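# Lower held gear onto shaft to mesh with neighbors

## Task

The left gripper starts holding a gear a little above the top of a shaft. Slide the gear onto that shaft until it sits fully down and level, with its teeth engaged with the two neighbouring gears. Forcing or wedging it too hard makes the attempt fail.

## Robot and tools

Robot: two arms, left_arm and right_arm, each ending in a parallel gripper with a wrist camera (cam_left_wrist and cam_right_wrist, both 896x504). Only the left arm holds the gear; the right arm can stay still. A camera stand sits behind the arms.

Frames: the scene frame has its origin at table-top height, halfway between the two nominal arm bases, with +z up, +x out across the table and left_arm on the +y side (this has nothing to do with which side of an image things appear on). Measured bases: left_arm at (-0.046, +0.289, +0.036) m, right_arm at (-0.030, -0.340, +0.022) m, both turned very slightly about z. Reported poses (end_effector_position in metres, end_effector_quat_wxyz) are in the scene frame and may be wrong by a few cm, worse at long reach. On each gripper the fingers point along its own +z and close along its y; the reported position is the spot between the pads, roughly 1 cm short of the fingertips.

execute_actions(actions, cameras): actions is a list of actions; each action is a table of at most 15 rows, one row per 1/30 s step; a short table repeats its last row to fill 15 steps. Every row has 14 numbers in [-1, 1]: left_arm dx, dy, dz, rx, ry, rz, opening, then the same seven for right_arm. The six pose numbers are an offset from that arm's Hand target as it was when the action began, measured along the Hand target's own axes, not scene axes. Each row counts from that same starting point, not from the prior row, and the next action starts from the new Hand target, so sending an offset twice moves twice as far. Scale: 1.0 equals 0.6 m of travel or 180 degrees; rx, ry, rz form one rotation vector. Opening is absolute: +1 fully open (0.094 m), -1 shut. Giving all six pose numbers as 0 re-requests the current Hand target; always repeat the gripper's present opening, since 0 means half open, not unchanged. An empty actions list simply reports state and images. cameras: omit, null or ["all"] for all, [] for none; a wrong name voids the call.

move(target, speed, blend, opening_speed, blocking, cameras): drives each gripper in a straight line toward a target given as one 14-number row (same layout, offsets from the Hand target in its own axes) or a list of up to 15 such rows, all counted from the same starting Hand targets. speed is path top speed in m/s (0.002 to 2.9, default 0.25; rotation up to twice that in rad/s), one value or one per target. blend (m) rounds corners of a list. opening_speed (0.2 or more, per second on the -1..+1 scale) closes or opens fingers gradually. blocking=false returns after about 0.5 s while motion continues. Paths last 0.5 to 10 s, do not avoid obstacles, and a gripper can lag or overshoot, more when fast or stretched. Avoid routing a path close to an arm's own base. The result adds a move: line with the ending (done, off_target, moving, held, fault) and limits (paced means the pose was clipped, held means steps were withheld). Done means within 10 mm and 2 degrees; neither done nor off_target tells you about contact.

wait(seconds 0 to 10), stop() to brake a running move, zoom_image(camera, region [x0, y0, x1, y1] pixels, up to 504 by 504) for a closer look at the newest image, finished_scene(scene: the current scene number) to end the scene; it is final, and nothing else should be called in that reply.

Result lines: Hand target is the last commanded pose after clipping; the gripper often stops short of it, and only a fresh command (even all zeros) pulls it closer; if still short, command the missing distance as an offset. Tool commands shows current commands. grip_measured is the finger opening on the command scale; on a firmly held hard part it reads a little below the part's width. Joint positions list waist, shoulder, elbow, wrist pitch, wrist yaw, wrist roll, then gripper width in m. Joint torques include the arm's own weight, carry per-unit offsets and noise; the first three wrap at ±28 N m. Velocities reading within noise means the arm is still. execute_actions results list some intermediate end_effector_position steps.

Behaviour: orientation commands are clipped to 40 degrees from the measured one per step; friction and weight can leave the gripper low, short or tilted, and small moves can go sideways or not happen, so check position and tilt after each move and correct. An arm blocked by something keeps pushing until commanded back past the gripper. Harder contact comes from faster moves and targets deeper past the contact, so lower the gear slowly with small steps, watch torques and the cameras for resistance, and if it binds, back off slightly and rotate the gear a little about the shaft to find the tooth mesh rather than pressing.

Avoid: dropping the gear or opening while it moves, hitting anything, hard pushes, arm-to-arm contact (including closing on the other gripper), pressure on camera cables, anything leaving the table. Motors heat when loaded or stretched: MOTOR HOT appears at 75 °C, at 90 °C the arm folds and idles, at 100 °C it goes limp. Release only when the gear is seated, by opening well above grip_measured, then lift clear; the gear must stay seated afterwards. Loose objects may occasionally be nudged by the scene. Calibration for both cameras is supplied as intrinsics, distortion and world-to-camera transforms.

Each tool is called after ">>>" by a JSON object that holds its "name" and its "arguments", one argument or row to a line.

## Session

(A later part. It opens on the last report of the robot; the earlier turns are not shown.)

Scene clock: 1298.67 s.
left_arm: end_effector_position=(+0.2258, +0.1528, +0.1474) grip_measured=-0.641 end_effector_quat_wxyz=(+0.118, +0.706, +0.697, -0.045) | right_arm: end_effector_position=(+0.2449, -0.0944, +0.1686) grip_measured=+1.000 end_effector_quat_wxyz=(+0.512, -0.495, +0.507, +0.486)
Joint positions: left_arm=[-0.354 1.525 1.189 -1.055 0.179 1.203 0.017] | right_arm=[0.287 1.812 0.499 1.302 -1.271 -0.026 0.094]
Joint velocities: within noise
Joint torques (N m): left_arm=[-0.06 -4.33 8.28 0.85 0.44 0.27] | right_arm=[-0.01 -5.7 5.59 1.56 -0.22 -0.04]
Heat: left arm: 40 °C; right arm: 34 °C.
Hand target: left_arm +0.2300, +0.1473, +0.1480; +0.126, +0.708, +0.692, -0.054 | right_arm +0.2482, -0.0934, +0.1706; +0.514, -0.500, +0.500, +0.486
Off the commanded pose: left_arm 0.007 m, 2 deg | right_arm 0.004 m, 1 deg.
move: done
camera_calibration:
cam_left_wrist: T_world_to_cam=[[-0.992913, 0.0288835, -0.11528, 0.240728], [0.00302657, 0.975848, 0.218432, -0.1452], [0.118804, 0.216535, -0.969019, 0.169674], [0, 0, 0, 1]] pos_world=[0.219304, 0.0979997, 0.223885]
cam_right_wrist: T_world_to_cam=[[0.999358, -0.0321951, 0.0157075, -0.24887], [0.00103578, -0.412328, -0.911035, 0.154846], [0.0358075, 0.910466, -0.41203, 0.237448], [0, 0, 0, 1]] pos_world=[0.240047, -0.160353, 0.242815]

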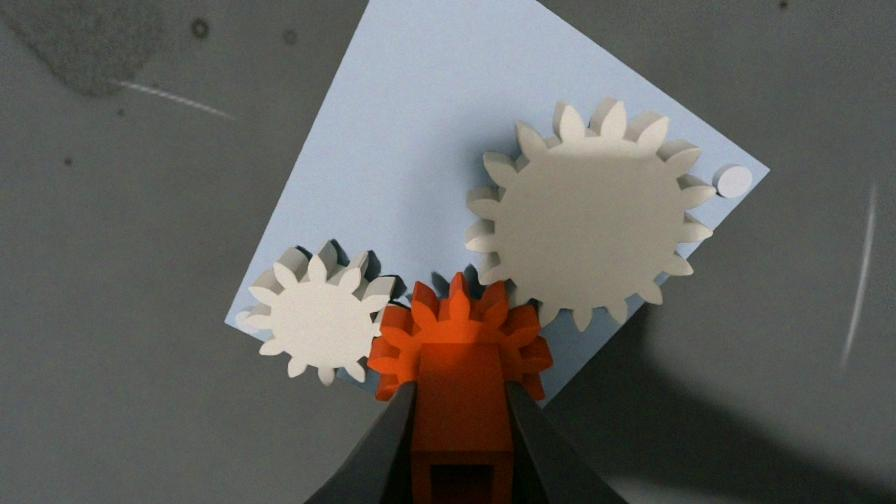

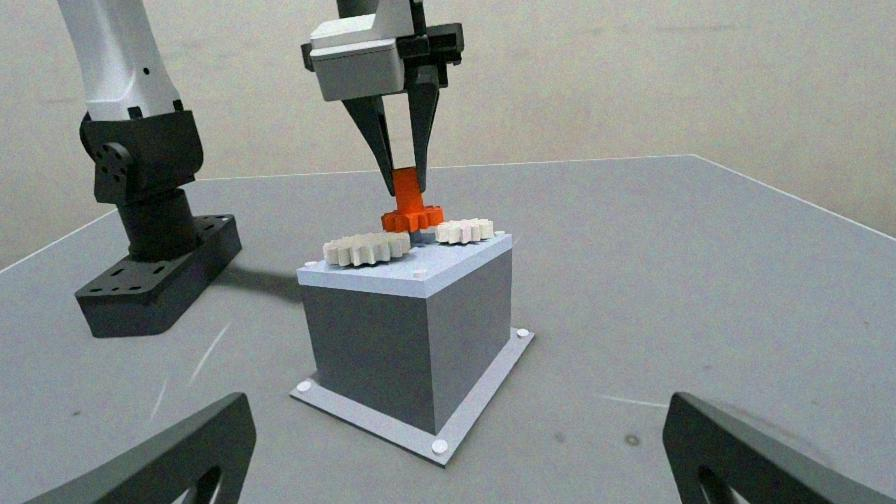

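>>> {"name": "move", "arguments": {
  "target": [
    [0.0003,0,0.003,0.0011,0,0.01,-1,0,0,0,0,0,0,1],
    [0.0004,0,0.005,-0.0011,0,-0.01,-1,0,0,0,0,0,0,1],
    [0.0004,0,0.005,0,0,0,-1,0,0,0,0,0,0,1]
  ],
  "speed": 0.04
}}

>>> {"name": "zoom_image", "arguments": {
  "camera": "cam_right_wrist",
  "region": [355, 160, 455, 260]
}}

Scene clock: 1324.17 s.
left_arm: end_effector_position=(+0.2258, +0.1528, +0.1472) grip_measured=-0.641 end_effector_quat_wxyz=(+0.118, +0.704, +0.699, -0.046) | right_arm: end_effector_position=(+0.2449, -0.0944, +0.1686) grip_measured=+1.000 end_effector_quat_wxyz=(+0.512, -0.495, +0.507, +0.486)
Joint positions: left_arm=[-0.352 1.526 1.189 -1.055 0.181 1.2 0.017] | right_arm=[0.287 1.812 0.499 1.302 -1.271 -0.026 0.094]
Joint velocities: within noise
Joint torques (N m): left_arm=[-0.35 -4.19 7.49 0.97 0.45 0.27] | right_arm=[0.03 -5.72 5.49 1.56 -0.22 -0.06]
Heat: left arm: 38 °C; right arm: 34 °C.
Hand target: left_arm +0.2303, +0.1467, +0.1451; +0.126, +0.708, +0.692, -0.054 | right_arm +0.2482, -0.0934, +0.1706; +0.514, -0.500, +0.500, +0.486
Off the commanded pose: left_arm 0.008 m, 2 deg | right_arm 0.004 m, 1 deg.
move: done
camera_calibration:
cam_left_wrist: T_world_to_cam=[[-0.99326, 0.0250032, -0.11318, 0.241106], [-0.000078209, 0.976312, 0.216368, -0.144299], [0.115909, 0.214918, -0.969729, 0.170536], [0, 0, 0, 1]] pos_world=[0.219703, 0.0982012, 0.223883]
cam_right_wrist: T_world_to_cam=[[0.999358, -0.0321951, 0.0157075, -0.24887], [0.00103578, -0.412328, -0.911035, 0.154846], [0.0358075, 0.910466, -0.41203, 0.237448], [0, 0, 0, 1]] pos_world=[0.240047, -0.160353, 0.242815]

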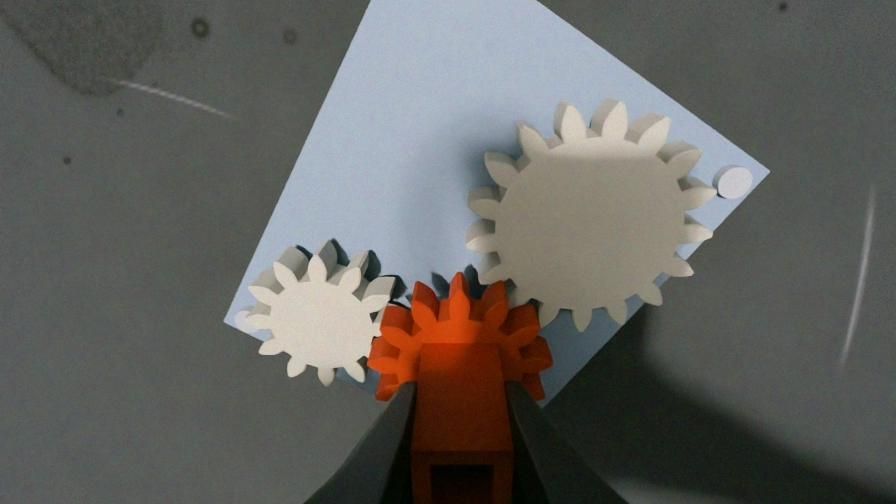

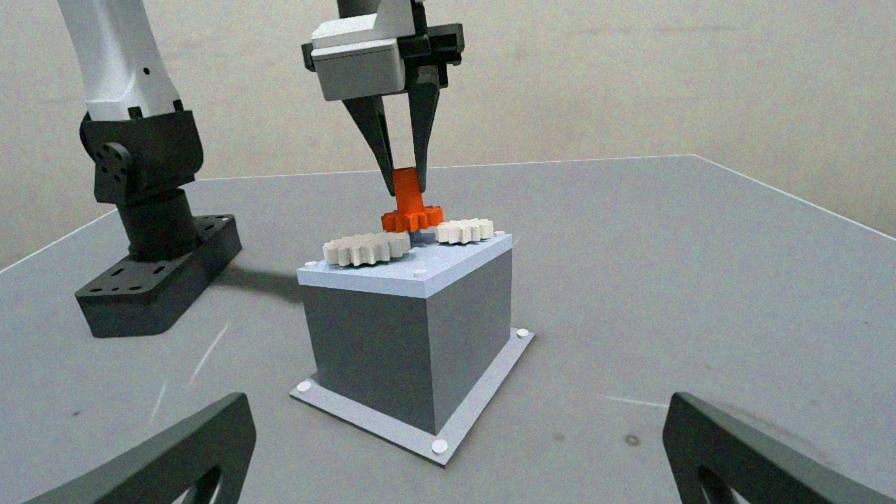

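Scaled by 5.040 from the camera's 896x504 image, which has a finer 1280x720 frame.

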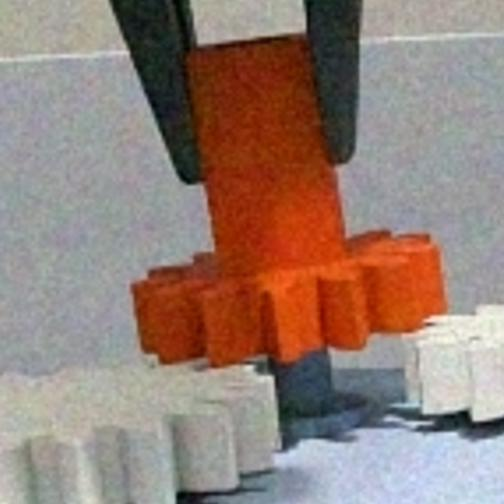

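>>> {"name": "move", "arguments": {
  "target": [
    [-0.0015,0,-0.018,0,0,0,-1,0,0,0,0,0,0,1],
    [-0.0015,0,-0.018,0.0011,0,0.01,-1,0,0,0,0,0,0,1],
    [0,0,0.001,0.0011,0,0.01,-1,0,0,0,0,0,0,1]
  ],
  "speed": 0.04
}}

>>> {"name": "zoom_image", "arguments": {
  "camera": "cam_right_wrist",
  "region": [355, 160, 455, 260]
}}

>>> {"name": "zoom_image", "arguments": {
  "camera": "cam_left_wrist",
  "region": [340, 240, 460, 400]
}}

>>> {"name": "zoom_image", "arguments": {
  "camera": "cam_left_wrist",
  "region": [460, 240, 600, 400]
}}

Scene clock: 1348.23 s.
left_arm: end_effector_position=(+0.2261, +0.1524, +0.1462) grip_measured=-0.641 end_effector_quat_wxyz=(+0.113, +0.716, +0.687, -0.047) | right_arm: end_effector_position=(+0.2449, -0.0944, +0.1686) grip_measured=+1.000 end_effector_quat_wxyz=(+0.512, -0.495, +0.507, +0.486)
Joint positions: left_arm=[-0.352 1.539 1.2 -1.065 0.182 1.234 0.017] | right_arm=[0.287 1.812 0.499 1.302 -1.271 -0.026 0.094]
Joint velocities: within noise
Joint torques (N m): left_arm=[-0.34 -5.18 6.6 1.03 0.44 0.28] | right_arm=[-0.06 -5.68 5.61 1.57 -0.23 -0.04]
Heat: left arm: 37 °C; right arm: 34 °C.
Hand target: left_arm +0.2303, +0.1465, +0.1446; +0.126, +0.720, +0.681, -0.053 | right_arm +0.2482, -0.0934, +0.1706; +0.514, -0.500, +0.500, +0.486
Off the commanded pose: left_arm 0.007 m, 2 deg | right_arm 0.004 m, 1 deg.
move: done
camera_calibration:
cam_left_wrist: T_world_to_cam=[[-0.992367, 0.0586017, -0.108507, 0.235266], [0.0332225, 0.974389, 0.2224, -0.151845], [0.118761, 0.217098, -0.968899, 0.168524], [0, 0, 0, 1]] pos_world=[0.218501, 0.0975832, 0.222581]
cam_right_wrist: T_world_to_cam=[[0.999358, -0.0321951, 0.0157075, -0.24887], [0.00103578, -0.412328, -0.911035, 0.154846], [0.0358075, 0.910466, -0.41203, 0.237448], [0, 0, 0, 1]] pos_world=[0.240047, -0.160353, 0.242815]

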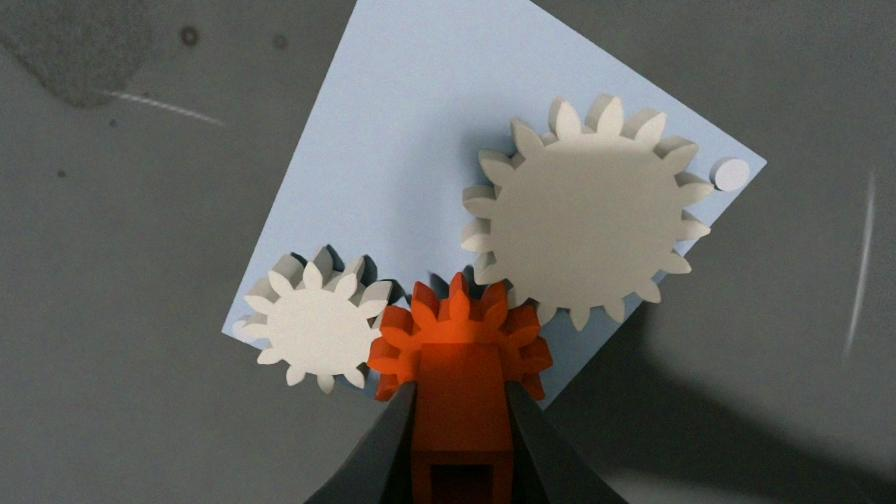

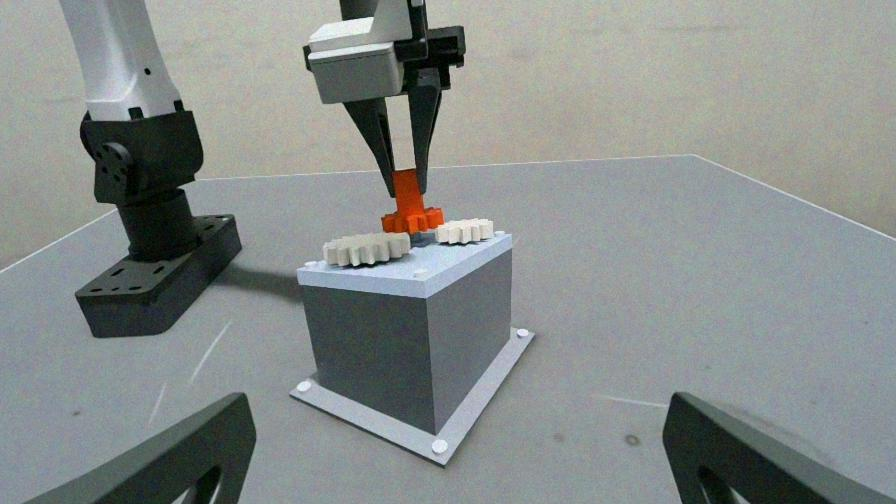

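Scaled by 5.040 from the camera's 896x504 image, which has a finer 1280x720 frame.

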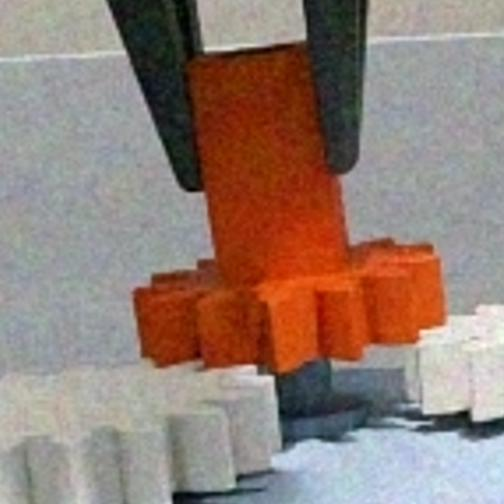

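Scaled by 3.150 from the camera's 896x504 image, which has a finer 1280x720 frame.

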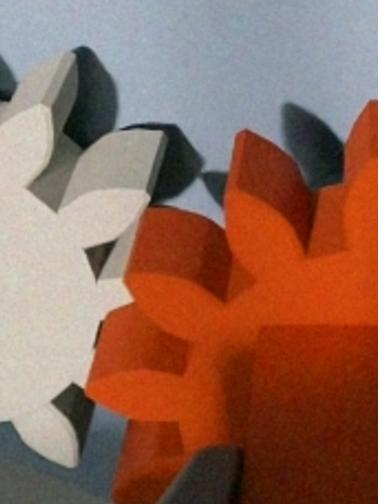

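Scaled by 3.150 from the camera's 896x504 image, which has a finer 1280x720 frame.

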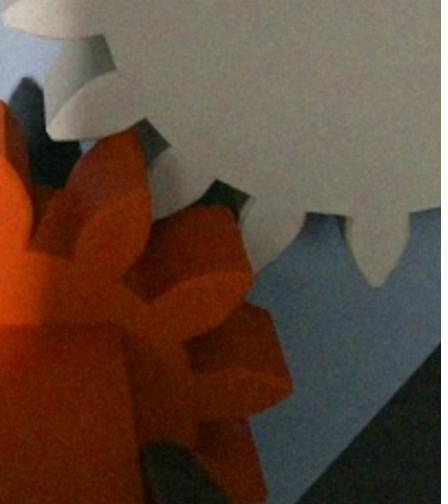

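>>> {"name": "move", "arguments": {
  "target": [
    [0,0,0.004,0.0005,0,0.005,-1,0,0,0,0,0,0,1],
    [0,0,0.004,-0.0005,0,-0.005,-1,0,0,0,0,0,0,1],
    [0,0,0.004,0,0,0,-1,0,0,0,0,0,0,1]
  ],
  "speed": 0.03
}}

>>> {"name": "zoom_image", "arguments": {
  "camera": "cam_right_wrist",
  "region": [355, 160, 455, 260]
}}

>>> {"name": "zoom_image", "arguments": {
  "camera": "cam_left_wrist",
  "region": [340, 240, 600, 400]
}}

Scene clock: 1355.93 s.
left_arm: end_effector_position=(+0.2262, +0.1524, +0.1462) grip_measured=-0.641 end_effector_quat_wxyz=(+0.113, +0.718, +0.686, -0.047) | right_arm: end_effector_position=(+0.2449, -0.0944, +0.1686) grip_measured=+1.000 end_effector_quat_wxyz=(+0.512, -0.495, +0.507, +0.486)
Joint positions: left_arm=[-0.352 1.539 1.2 -1.065 0.182 1.239 0.017] | right_arm=[0.287 1.812 0.499 1.302 -1.271 -0.026 0.094]
Joint velocities: within noise
Joint torques (N m): left_arm=[-0.46 -4.88 6.09 1.14 0.41 0.2] | right_arm=[0.03 -5.68 5.63 1.55 -0.22 -0.06]
Heat: left arm: 37 °C; right arm: 34 °C.
Hand target: left_arm +0.2306, +0.1459, +0.1422; +0.126, +0.719, +0.681, -0.053 | right_arm +0.2482, -0.0934, +0.1706; +0.514, -0.500, +0.500, +0.486
Off the commanded pose: left_arm 0.009 m, 2 deg | right_arm 0.004 m, 1 deg.
move: done
camera_calibration:
cam_left_wrist: T_world_to_cam=[[-0.991949, 0.0630173, -0.109844, 0.234751], [0.0372307, 0.974182, 0.222673, -0.152651], [0.12104, 0.216791, -0.968685, 0.168067], [0, 0, 0, 1]] pos_world=[0.218202, 0.0974807, 0.222582]
cam_right_wrist: T_world_to_cam=[[0.999358, -0.0321951, 0.0157075, -0.24887], [0.00103578, -0.412328, -0.911035, 0.154846], [0.0358075, 0.910466, -0.41203, 0.237448], [0, 0, 0, 1]] pos_world=[0.240047, -0.160353, 0.242815]

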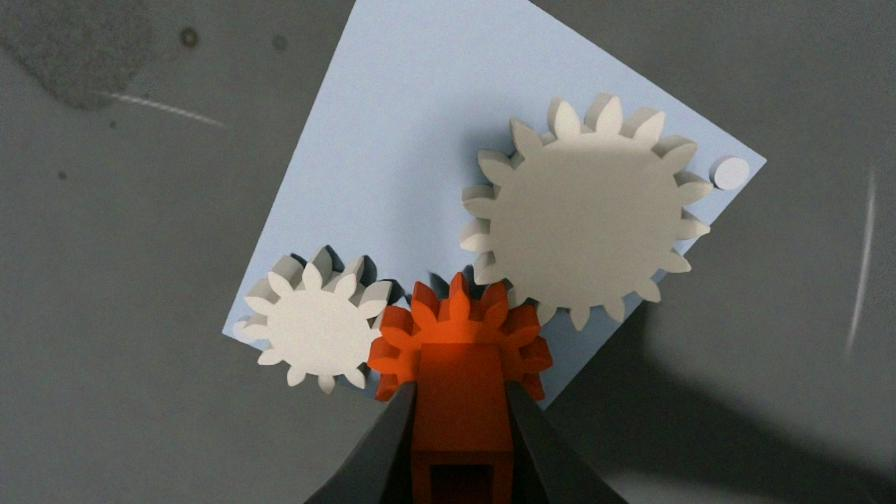

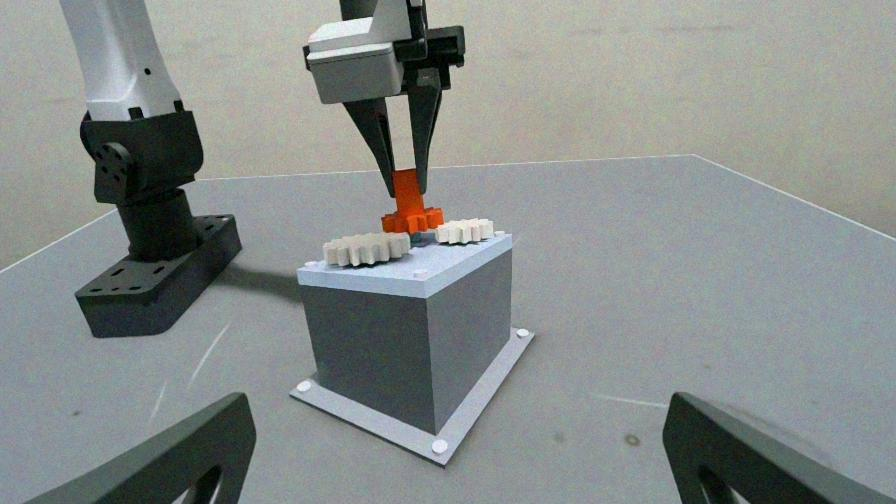

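Scaled by 5.040 from the camera's 896x504 image, which has a finer 1280x720 frame.

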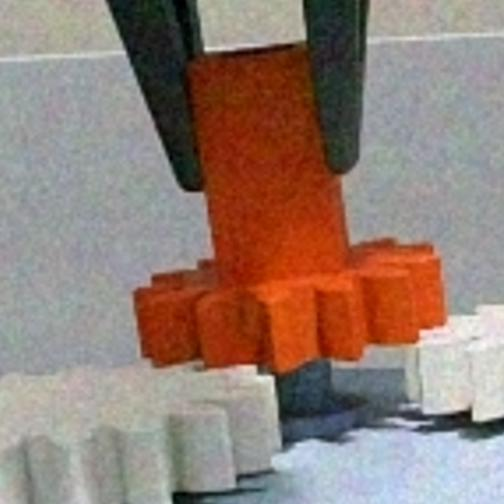

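Scaled by 1.938 from the camera's 896x504 image, which has a finer 1280x720 frame.

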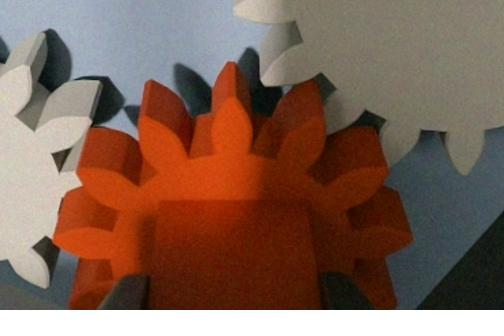

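>>> {"name": "move", "arguments": {
  "target": [
    [0,0,0,-0.0013,0,-0.012,-1,0,0,0,0,0,0,1]
  ],
  "speed": 0.03,
  "cameras": ["cam_left_wrist"]
}}

>>> {"name": "move", "arguments": {
  "target": [
    [0,0,0,-0.0013,0,-0.012,-1,0,0,0,0,0,0,1]
  ],
  "speed": 0.03,
  "cameras": ["cam_left_wrist"]
}}

>>> {"name": "zoom_image", "arguments": {
  "camera": "cam_left_wrist",
  "region": [340, 240, 460, 400]
}}

>>> {"name": "zoom_image", "arguments": {
  "camera": "cam_left_wrist",
  "region": [460, 240, 600, 400]
}}

Scene clock: 1381.20 s.
left_arm: end_effector_position=(+0.2264, +0.1523, +0.1462) grip_measured=-0.641 end_effector_quat_wxyz=(+0.113, +0.709, +0.695, -0.048) | right_arm: end_effector_position=(+0.2449, -0.0944, +0.1686) grip_measured=+1.000 end_effector_quat_wxyz=(+0.512, -0.495, +0.507, +0.486)
Joint positions: left_arm=[-0.352 1.539 1.2 -1.064 0.182 1.213 0.017] | right_arm=[0.287 1.812 0.499 1.302 -1.271 -0.026 0.094]
Joint velocities: within noise
Joint torques (N m): left_arm=[-0.55 -5.08 5.81 1.16 0.42 0.09] | right_arm=[0.02 -5.7 5.56 1.58 -0.21 -0.04]
Heat: left arm: 36 °C; right arm: 34 °C.
Hand target: left_arm +0.2305, +0.1459, +0.1422; +0.126, +0.706, +0.694, -0.054 | right_arm +0.2482, -0.0934, +0.1706; +0.514, -0.500, +0.500, +0.486
Off the commanded pose: left_arm 0.009 m, 2 deg | right_arm 0.004 m, 1 deg.
move: done
camera_calibration:
cam_left_wrist: T_world_to_cam=[[-0.993773, 0.0378247, -0.104812, 0.238491], [0.0139159, 0.975388, 0.220056, -0.147183], [0.110556, 0.217227, -0.96984, 0.170537], [0, 0, 0, 1]] pos_world=[0.2202, 0.0974949, 0.222778]
Images, in order (width x height): cam_left_wrist 896x504.

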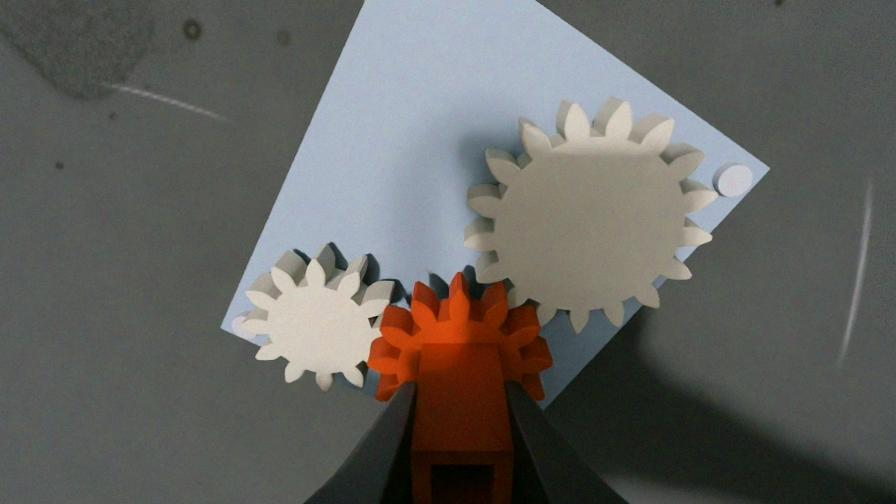

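Scene clock: 1382.27 s.
left_arm: end_effector_position=(+0.2265, +0.1523, +0.1461) grip_measured=-0.641 end_effector_quat_wxyz=(+0.113, +0.696, +0.707, -0.050) | right_arm: end_effector_position=(+0.2449, -0.0944, +0.1686) grip_measured=+1.000 end_effector_quat_wxyz=(+0.512, -0.495, +0.507, +0.486)
Joint positions: left_arm=[-0.352 1.539 1.199 -1.063 0.182 1.177 0.017] | right_arm=[0.287 1.812 0.499 1.302 -1.271 -0.026 0.094]
Joint velocities: within noise
Joint torques (N m): left_arm=[-0.55 -5.39 5.33 1.23 0.39 0.07] | right_arm=[-0.01 -5.64 5.53 1.58 -0.23 -0.06]
Heat: left arm: 36 °C; right arm: 34 °C.
Hand target: left_arm +0.2306, +0.1459, +0.1422; +0.127, +0.693, +0.708, -0.055 | right_arm +0.2482, -0.0934, +0.1706; +0.514, -0.500, +0.500, +0.486
Off the commanded pose: left_arm 0.008 m, 2 deg | right_arm 0.004 m, 1 deg.
move: done
camera_calibration:
cam_left_wrist: T_world_to_cam=[[-0.995257, 0.00321035, -0.0972275, 0.242988], [-0.018033, 0.976045, 0.216821, -0.139465], [0.0955945, 0.217546, -0.971358, 0.173891], [0, 0, 0, 1]] pos_world=[0.222698, 0.0975145, 0.222774]
Images, in order (width x height): cam_left_wrist 896x504.

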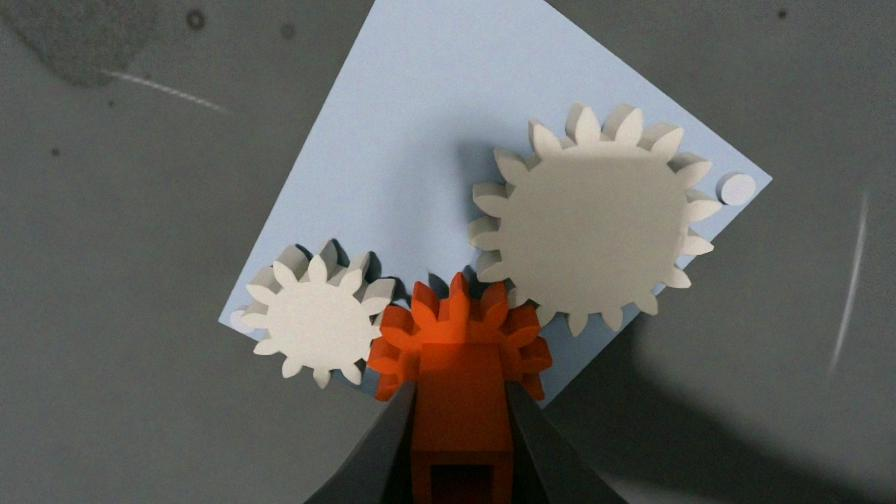

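Scaled by 3.150 from the camera's 896x504 image, which has a finer 1280x720 frame.

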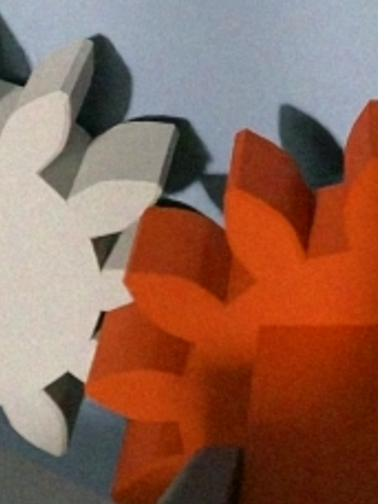

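Scaled by 3.150 from the camera's 896x504 image, which has a finer 1280x720 frame.

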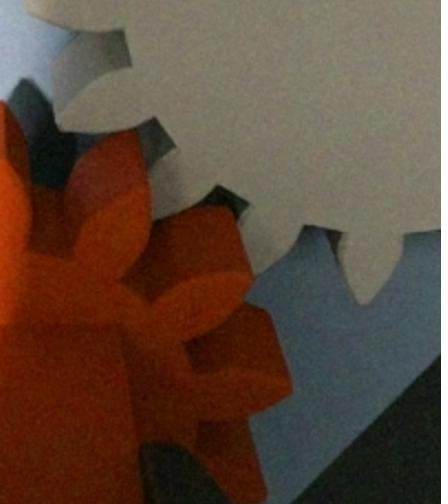

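>>> {"name": "move", "arguments": {
  "target": [0,0,0,0,0,0,-1,0,0.288,0.107,0.25,0,0,1]
}}

>>> {"name": "zoom_image", "arguments": {
  "camera": "cam_right_wrist",
  "region": [355, 70, 505, 210]
}}

Scene clock: 1392.43 s.
left_arm: end_effector_position=(+0.2265, +0.1523, +0.1461) grip_measured=-0.641 end_effector_quat_wxyz=(+0.113, +0.696, +0.707, -0.050) | right_arm: end_effector_position=(+0.0769, -0.0284, +0.1464) grip_measured=+1.000 end_effector_quat_wxyz=(+0.649, -0.302, +0.659, +0.233)
Joint positions: left_arm=[-0.352 1.539 1.199 -1.063 0.182 1.177 0.017] | right_arm=[1.689 1.623 0.148 1.397 0.887 -0.024 0.094]
Joint velocities: within noise
Joint torques (N m): left_arm=[-0.72 -5.41 5.41 1.21 0.4 0.04] | right_arm=[0.7 -3.25 4.72 2.79 0.27 -0.13]
Heat: left arm: 36 °C; right arm: 34 °C.
Hand target: left_arm +0.2306, +0.1459, +0.1422; +0.127, +0.693, +0.708, -0.055 | right_arm +0.0772, -0.0246, +0.1658; +0.666, -0.266, +0.648, +0.258
Off the commanded pose: left_arm 0.009 m, 2 deg | right_arm 0.020 m, 6 deg.
move: off_target (right_arm)
camera_calibration:
cam_left_wrist: T_world_to_cam=[[-0.995257, 0.00321035, -0.0972275, 0.242988], [-0.018033, 0.976045, 0.216821, -0.139465], [0.0955945, 0.217546, -0.971358, 0.173891], [0, 0, 0, 1]] pos_world=[0.222698, 0.0975145, 0.222774]
cam_right_wrist: T_world_to_cam=[[0.704135, -0.704867, 0.0857721, -0.0852616], [-0.26728, -0.375017, -0.887651, 0.180279], [0.657841, 0.602101, -0.452459, 0.123565], [0, 0, 0, 1]] pos_world=[0.0269344, -0.066889, 0.223246]

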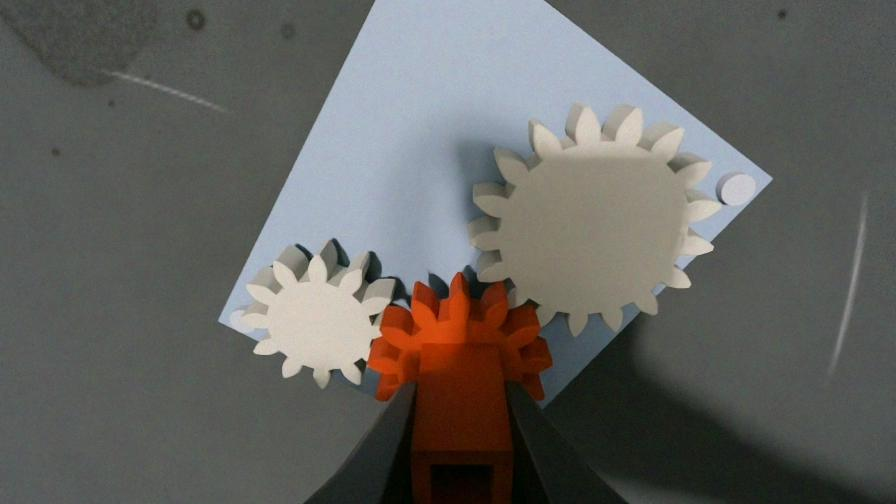

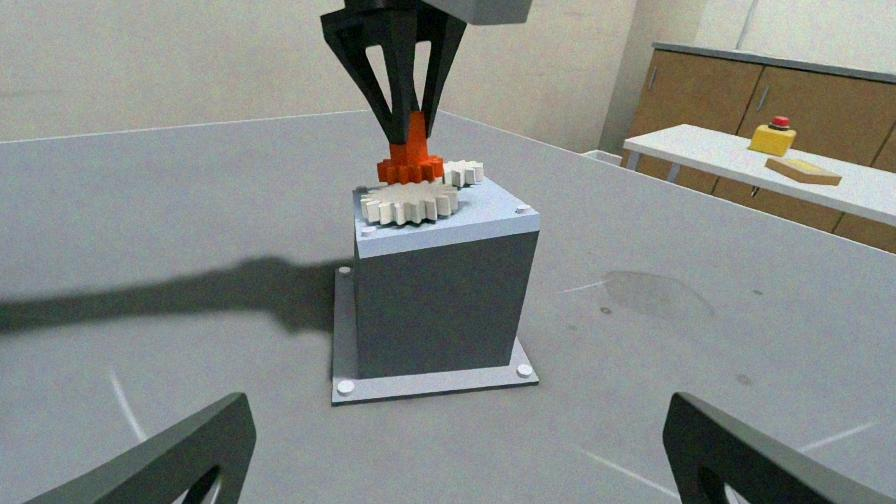

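Scaled by 3.360 from the camera's 896x504 image, which has a finer 1280x720 frame.

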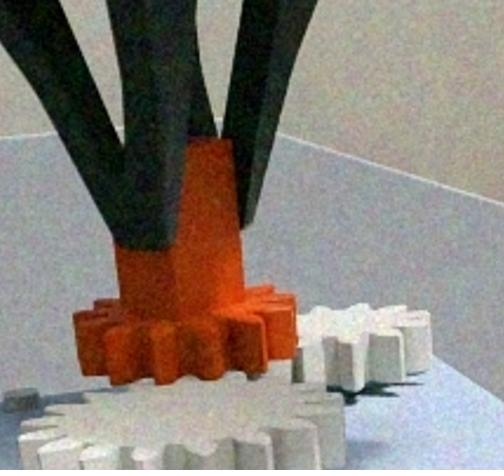

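>>> {"name": "move", "arguments": {
  "target": [0.0025,0.0005,0.0062,0.0032,-0.011,-0.002,-1,0,0,0,0,0,0,1],
  "speed": 0.02
}}

>>> {"name": "zoom_image", "arguments": {
  "camera": "cam_right_wrist",
  "region": [355, 90, 505, 230]
}}

Scene clock: 1426.03 s.
left_arm: end_effector_position=(+0.2266, +0.1531, +0.1455) grip_measured=-0.641 end_effector_quat_wxyz=(+0.120, +0.688, +0.712, -0.064) | right_arm: end_effector_position=(+0.0770, -0.0285, +0.1464) grip_measured=+1.000 end_effector_quat_wxyz=(+0.649, -0.301, +0.659, +0.232)
Joint positions: left_arm=[-0.331 1.536 1.189 -1.055 0.216 1.177 0.017] | right_arm=[1.689 1.623 0.148 1.397 0.887 -0.025 0.094]
Joint velocities: within noise
Joint torques (N m): left_arm=[-0.29 -5.03 4.48 1.35 0.5 0.23] | right_arm=[0.69 -3.23 4.77 2.8 0.19 -0.13]
Heat: left arm: 36 °C; right arm: 39 °C.
Hand target: left_arm +0.2313, +0.1465, +0.1383; +0.135, +0.690, +0.707, -0.071 | right_arm +0.0772, -0.0246, +0.1658; +0.666, -0.266, +0.648, +0.258
Off the commanded pose: left_arm 0.011 m, 2 deg | right_arm 0.020 m, 6 deg.
move: off_target (left_arm, right_arm)
camera_calibration:
cam_left_wrist: T_world_to_cam=[[-0.996133, -0.0153807, -0.0864991, 0.244539], [-0.0313783, 0.981904, 0.18676, -0.133656], [0.0820613, 0.188752, -0.97859, 0.181642], [0, 0, 0, 1]] pos_world=[0.224494, 0.100714, 0.223867]
cam_right_wrist: T_world_to_cam=[[0.70358, -0.705373, 0.0861598, -0.085367], [-0.267319, -0.37506, -0.887621, 0.180271], [0.658419, 0.60148, -0.452444, 0.123504], [0, 0, 0, 1]] pos_world=[0.0269349, -0.0668884, 0.223246]

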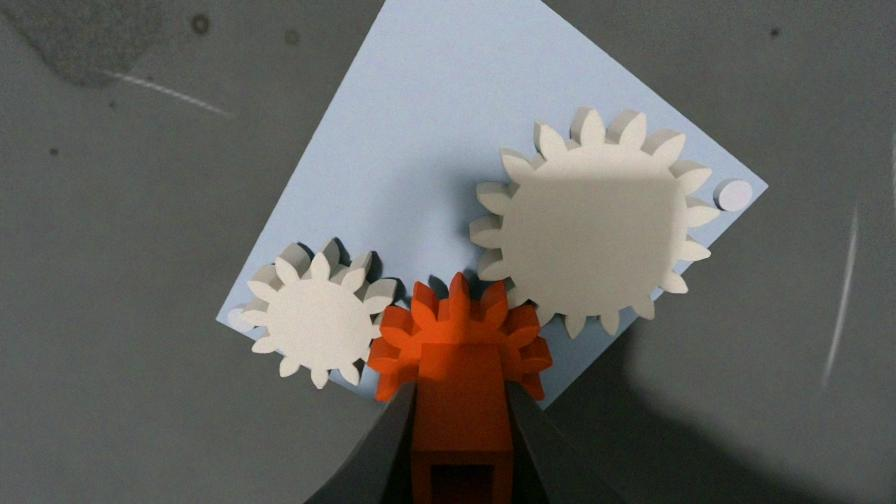

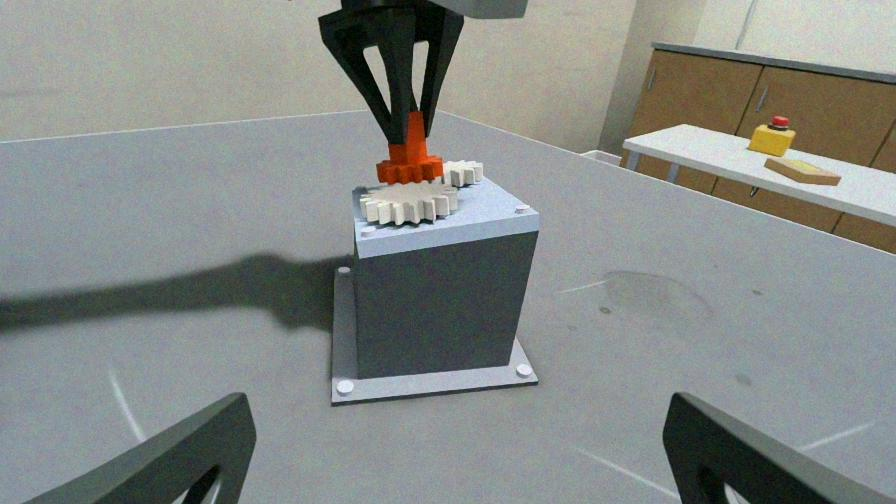

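Scaled by 3.360 from the camera's 896x504 image, which has a finer 1280x720 frame.

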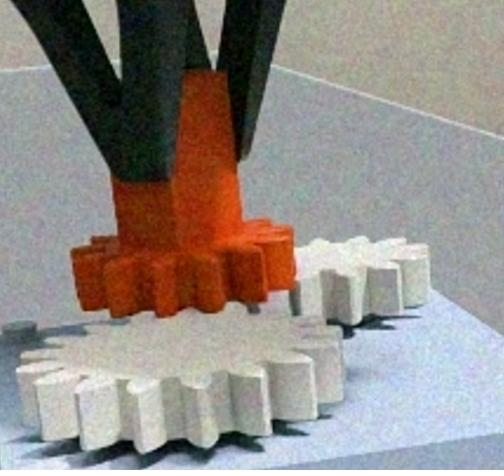

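>>> {"name": "zoom_image", "arguments": {
  "camera": "cam_left_wrist",
  "region": [480, 260, 560, 340]
}}

>>> {"name": "zoom_image", "arguments": {
  "camera": "cam_left_wrist",
  "region": [350, 280, 430, 360]
}}

>>> {"name": "zoom_image", "arguments": {
  "camera": "cam_right_wrist",
  "region": [370, 150, 490, 230]
}}

Scaled by 6.300 from the camera's 896x504 image, which has a finer 1280x720 frame.

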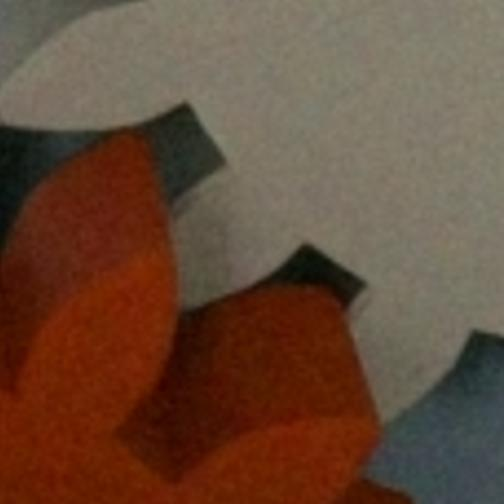

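Scaled by 6.300 from the camera's 896x504 image, which has a finer 1280x720 frame.

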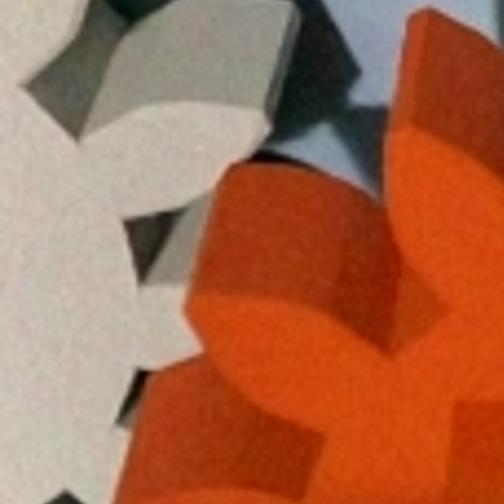

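Scaled by 4.200 from the camera's 896x504 image, which has a finer 1280x720 frame.

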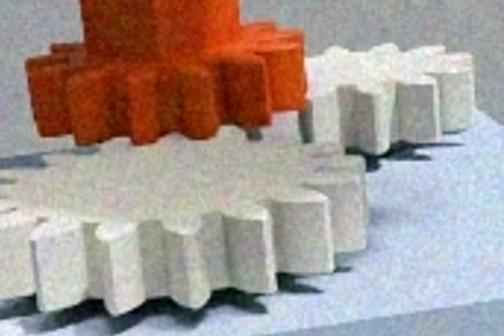

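>>> {"name": "move", "arguments": {
  "target": [
    [-0.0033,0,-0.0191,0,0,0,-1,0,0,0,0,0,0,1],
    [-0.0033,0,-0.0191,-0.0051,0,-0.0441,-1,0,0,0,0,0,0,1]
  ],
  "speed": 0.04
}}

>>> {"name": "zoom_image", "arguments": {
  "camera": "cam_left_wrist",
  "region": [480, 260, 560, 340]
}}

>>> {"name": "zoom_image", "arguments": {
  "camera": "cam_left_wrist",
  "region": [350, 280, 430, 360]
}}

Scene clock: 1515.40 s.
left_arm: end_effector_position=(+0.2267, +0.1532, +0.1459) grip_measured=-0.641 end_effector_quat_wxyz=(+0.117, +0.641, +0.755, -0.072) | right_arm: end_effector_position=(+0.0771, -0.0286, +0.1464) grip_measured=+1.000 end_effector_quat_wxyz=(+0.649, -0.301, +0.659, +0.232)
Joint positions: left_arm=[-0.33 1.535 1.189 -1.055 0.217 1.05 0.017] | right_arm=[1.689 1.623 0.148 1.397 0.888 -0.025 0.094]
Joint velocities: within noise
Joint torques (N m): left_arm=[-0.51 -6.95 6.56 1.01 0.38 0.07] | right_arm=[0.62 -3.18 4.62 2.78 0.19 -0.12]
Heat: left arm: 34 °C; right arm: 43 °C.
Hand target: left_arm +0.2301, +0.1478, +0.1497; +0.135, +0.638, +0.754, -0.075 | right_arm +0.0772, -0.0246, +0.1658; +0.666, -0.266, +0.648, +0.258
Off the commanded pose: left_arm 0.007 m, 2 deg | right_arm 0.020 m, 6 deg.
move: off_target (right_arm)
camera_calibration:
cam_left_wrist: T_world_to_cam=[[-0.988759, -0.139379, -0.0541245, 0.257349], [-0.146879, 0.973158, 0.177174, -0.104872], [0.0279773, 0.183132, -0.98269, 0.195727], [0, 0, 0, 1]] pos_world=[0.233577, 0.102082, 0.224848]
cam_right_wrist: T_world_to_cam=[[0.703313, -0.705589, 0.0865733, -0.0854664], [-0.267169, -0.375213, -0.887601, 0.180252], [0.658765, 0.601132, -0.452404, 0.123462], [0, 0, 0, 1]] pos_world=[0.026935, -0.0668882, 0.223245]

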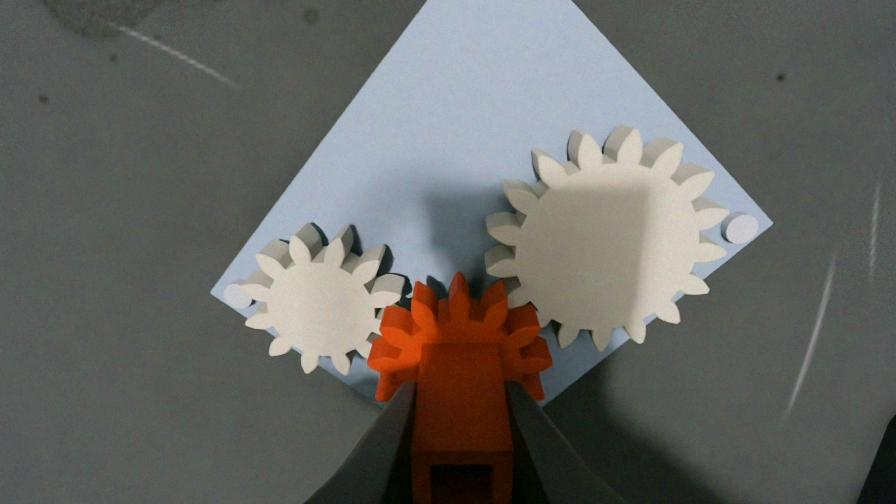

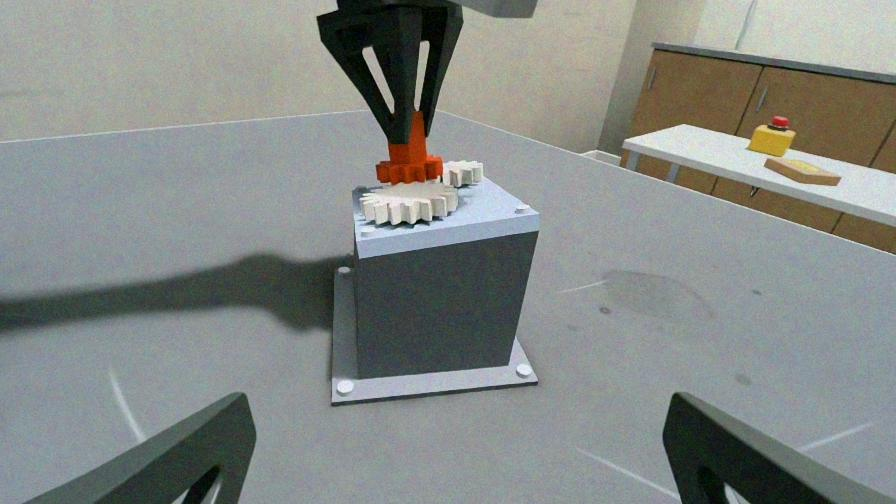

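Scaled by 6.300 from the camera's 896x504 image, which has a finer 1280x720 frame.

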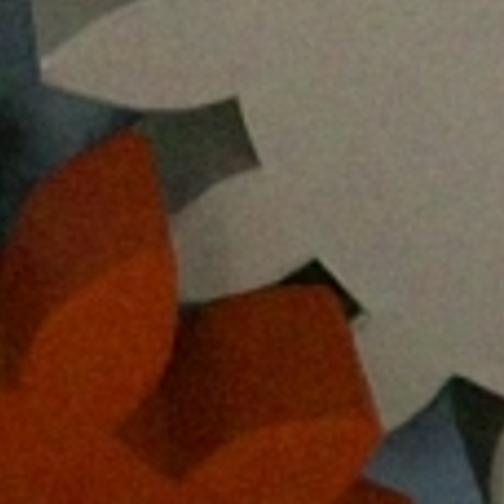

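Scaled by 6.300 from the camera's 896x504 image, which has a finer 1280x720 frame.

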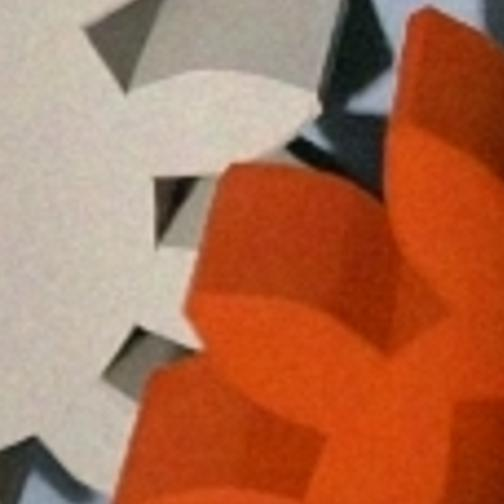

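>>> {"name": "move", "arguments": {
  "target": [0.0027,0.0001,0.0158,0,0,0,-1,0,0,0,0,0,0,1],
  "speed": 0.03
}}

>>> {"name": "zoom_image", "arguments": {
  "camera": "cam_right_wrist",
  "region": [355, 90, 505, 230]
}}

>>> {"name": "zoom_image", "arguments": {
  "camera": "cam_left_wrist",
  "region": [350, 280, 430, 360]
}}

Scene clock: 1538.83 s.
left_arm: end_effector_position=(+0.2267, +0.1532, +0.1455) grip_measured=-0.641 end_effector_quat_wxyz=(+0.121, +0.640, +0.756, -0.070) | right_arm: end_effector_position=(+0.0771, -0.0286, +0.1464) grip_measured=+1.000 end_effector_quat_wxyz=(+0.649, -0.301, +0.659, +0.232)
Joint positions: left_arm=[-0.33 1.526 1.177 -1.042 0.217 1.045 0.017] | right_arm=[1.689 1.623 0.148 1.397 0.888 -0.025 0.094]
Joint velocities: within noise
Joint torques (N m): left_arm=[-0.88 -5.39 4.96 1.32 0.42 0.09] | right_arm=[0.62 -3.14 4.74 2.79 0.17 -0.11]
Heat: left arm: 35 °C; right arm: 44 °C.
Hand target: left_arm +0.2311, +0.1467, +0.1403; +0.135, +0.638, +0.754, -0.075 | right_arm +0.0772, -0.0246, +0.1658; +0.666, -0.266, +0.648, +0.258
Off the commanded pose: left_arm 0.009 m, 2 deg | right_arm 0.020 m, 6 deg.
move: off_target (right_arm)
camera_calibration:
cam_left_wrist: T_world_to_cam=[[-0.987666, -0.143923, -0.0616604, 0.258897], [-0.152567, 0.97315, 0.172345, -0.102794], [0.0352005, 0.179626, -0.983105, 0.194356], [0, 0, 0, 1]] pos_world=[0.23318, 0.102383, 0.224752]
cam_right_wrist: T_world_to_cam=[[0.703313, -0.705589, 0.0865733, -0.0854664], [-0.267169, -0.375213, -0.887601, 0.180252], [0.658765, 0.601132, -0.452404, 0.123462], [0, 0, 0, 1]] pos_world=[0.026935, -0.0668882, 0.223245]

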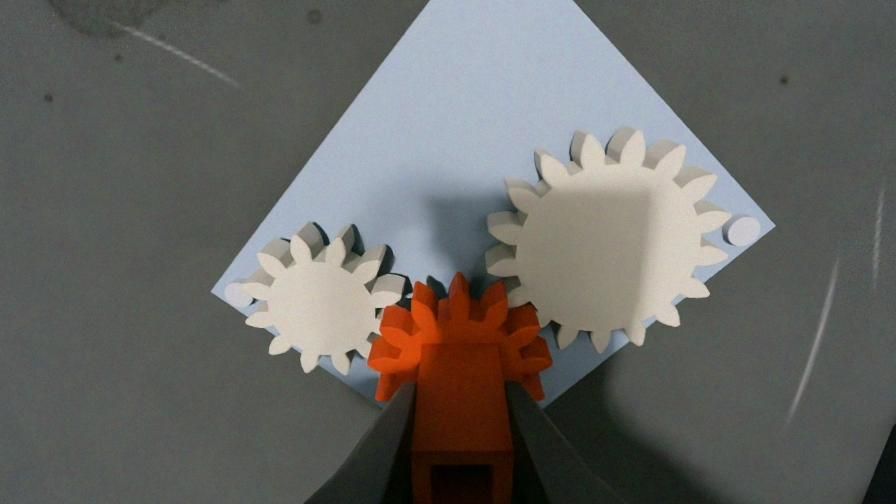

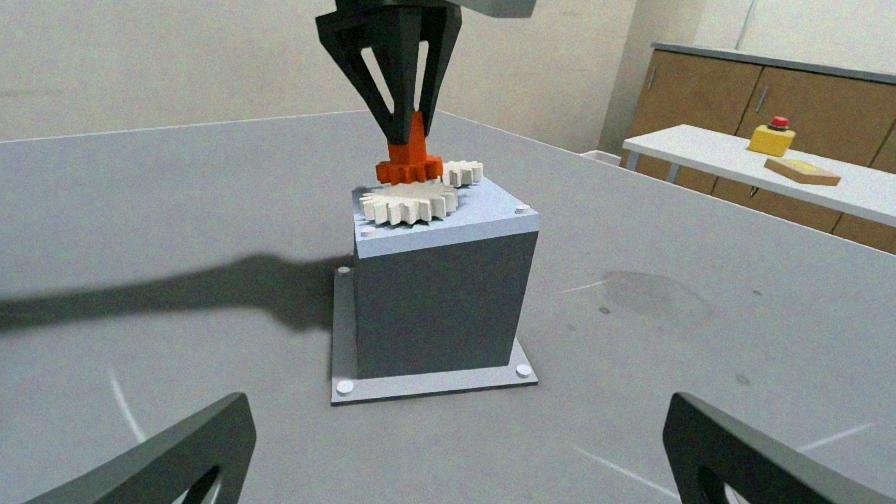

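Scaled by 3.360 from the camera's 896x504 image, which has a finer 1280x720 frame.

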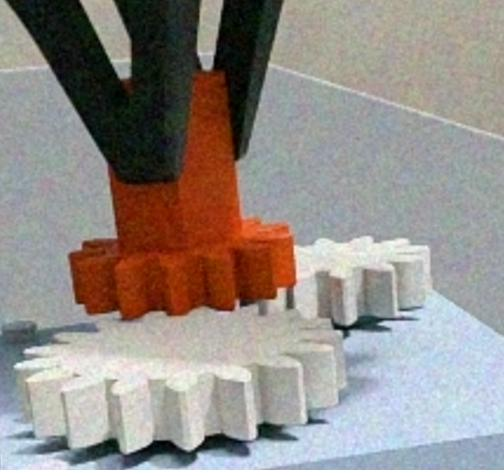

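Scaled by 6.300 from the camera's 896x504 image, which has a finer 1280x720 frame.

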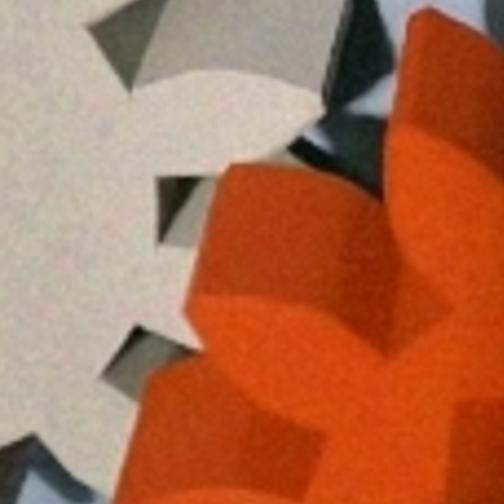

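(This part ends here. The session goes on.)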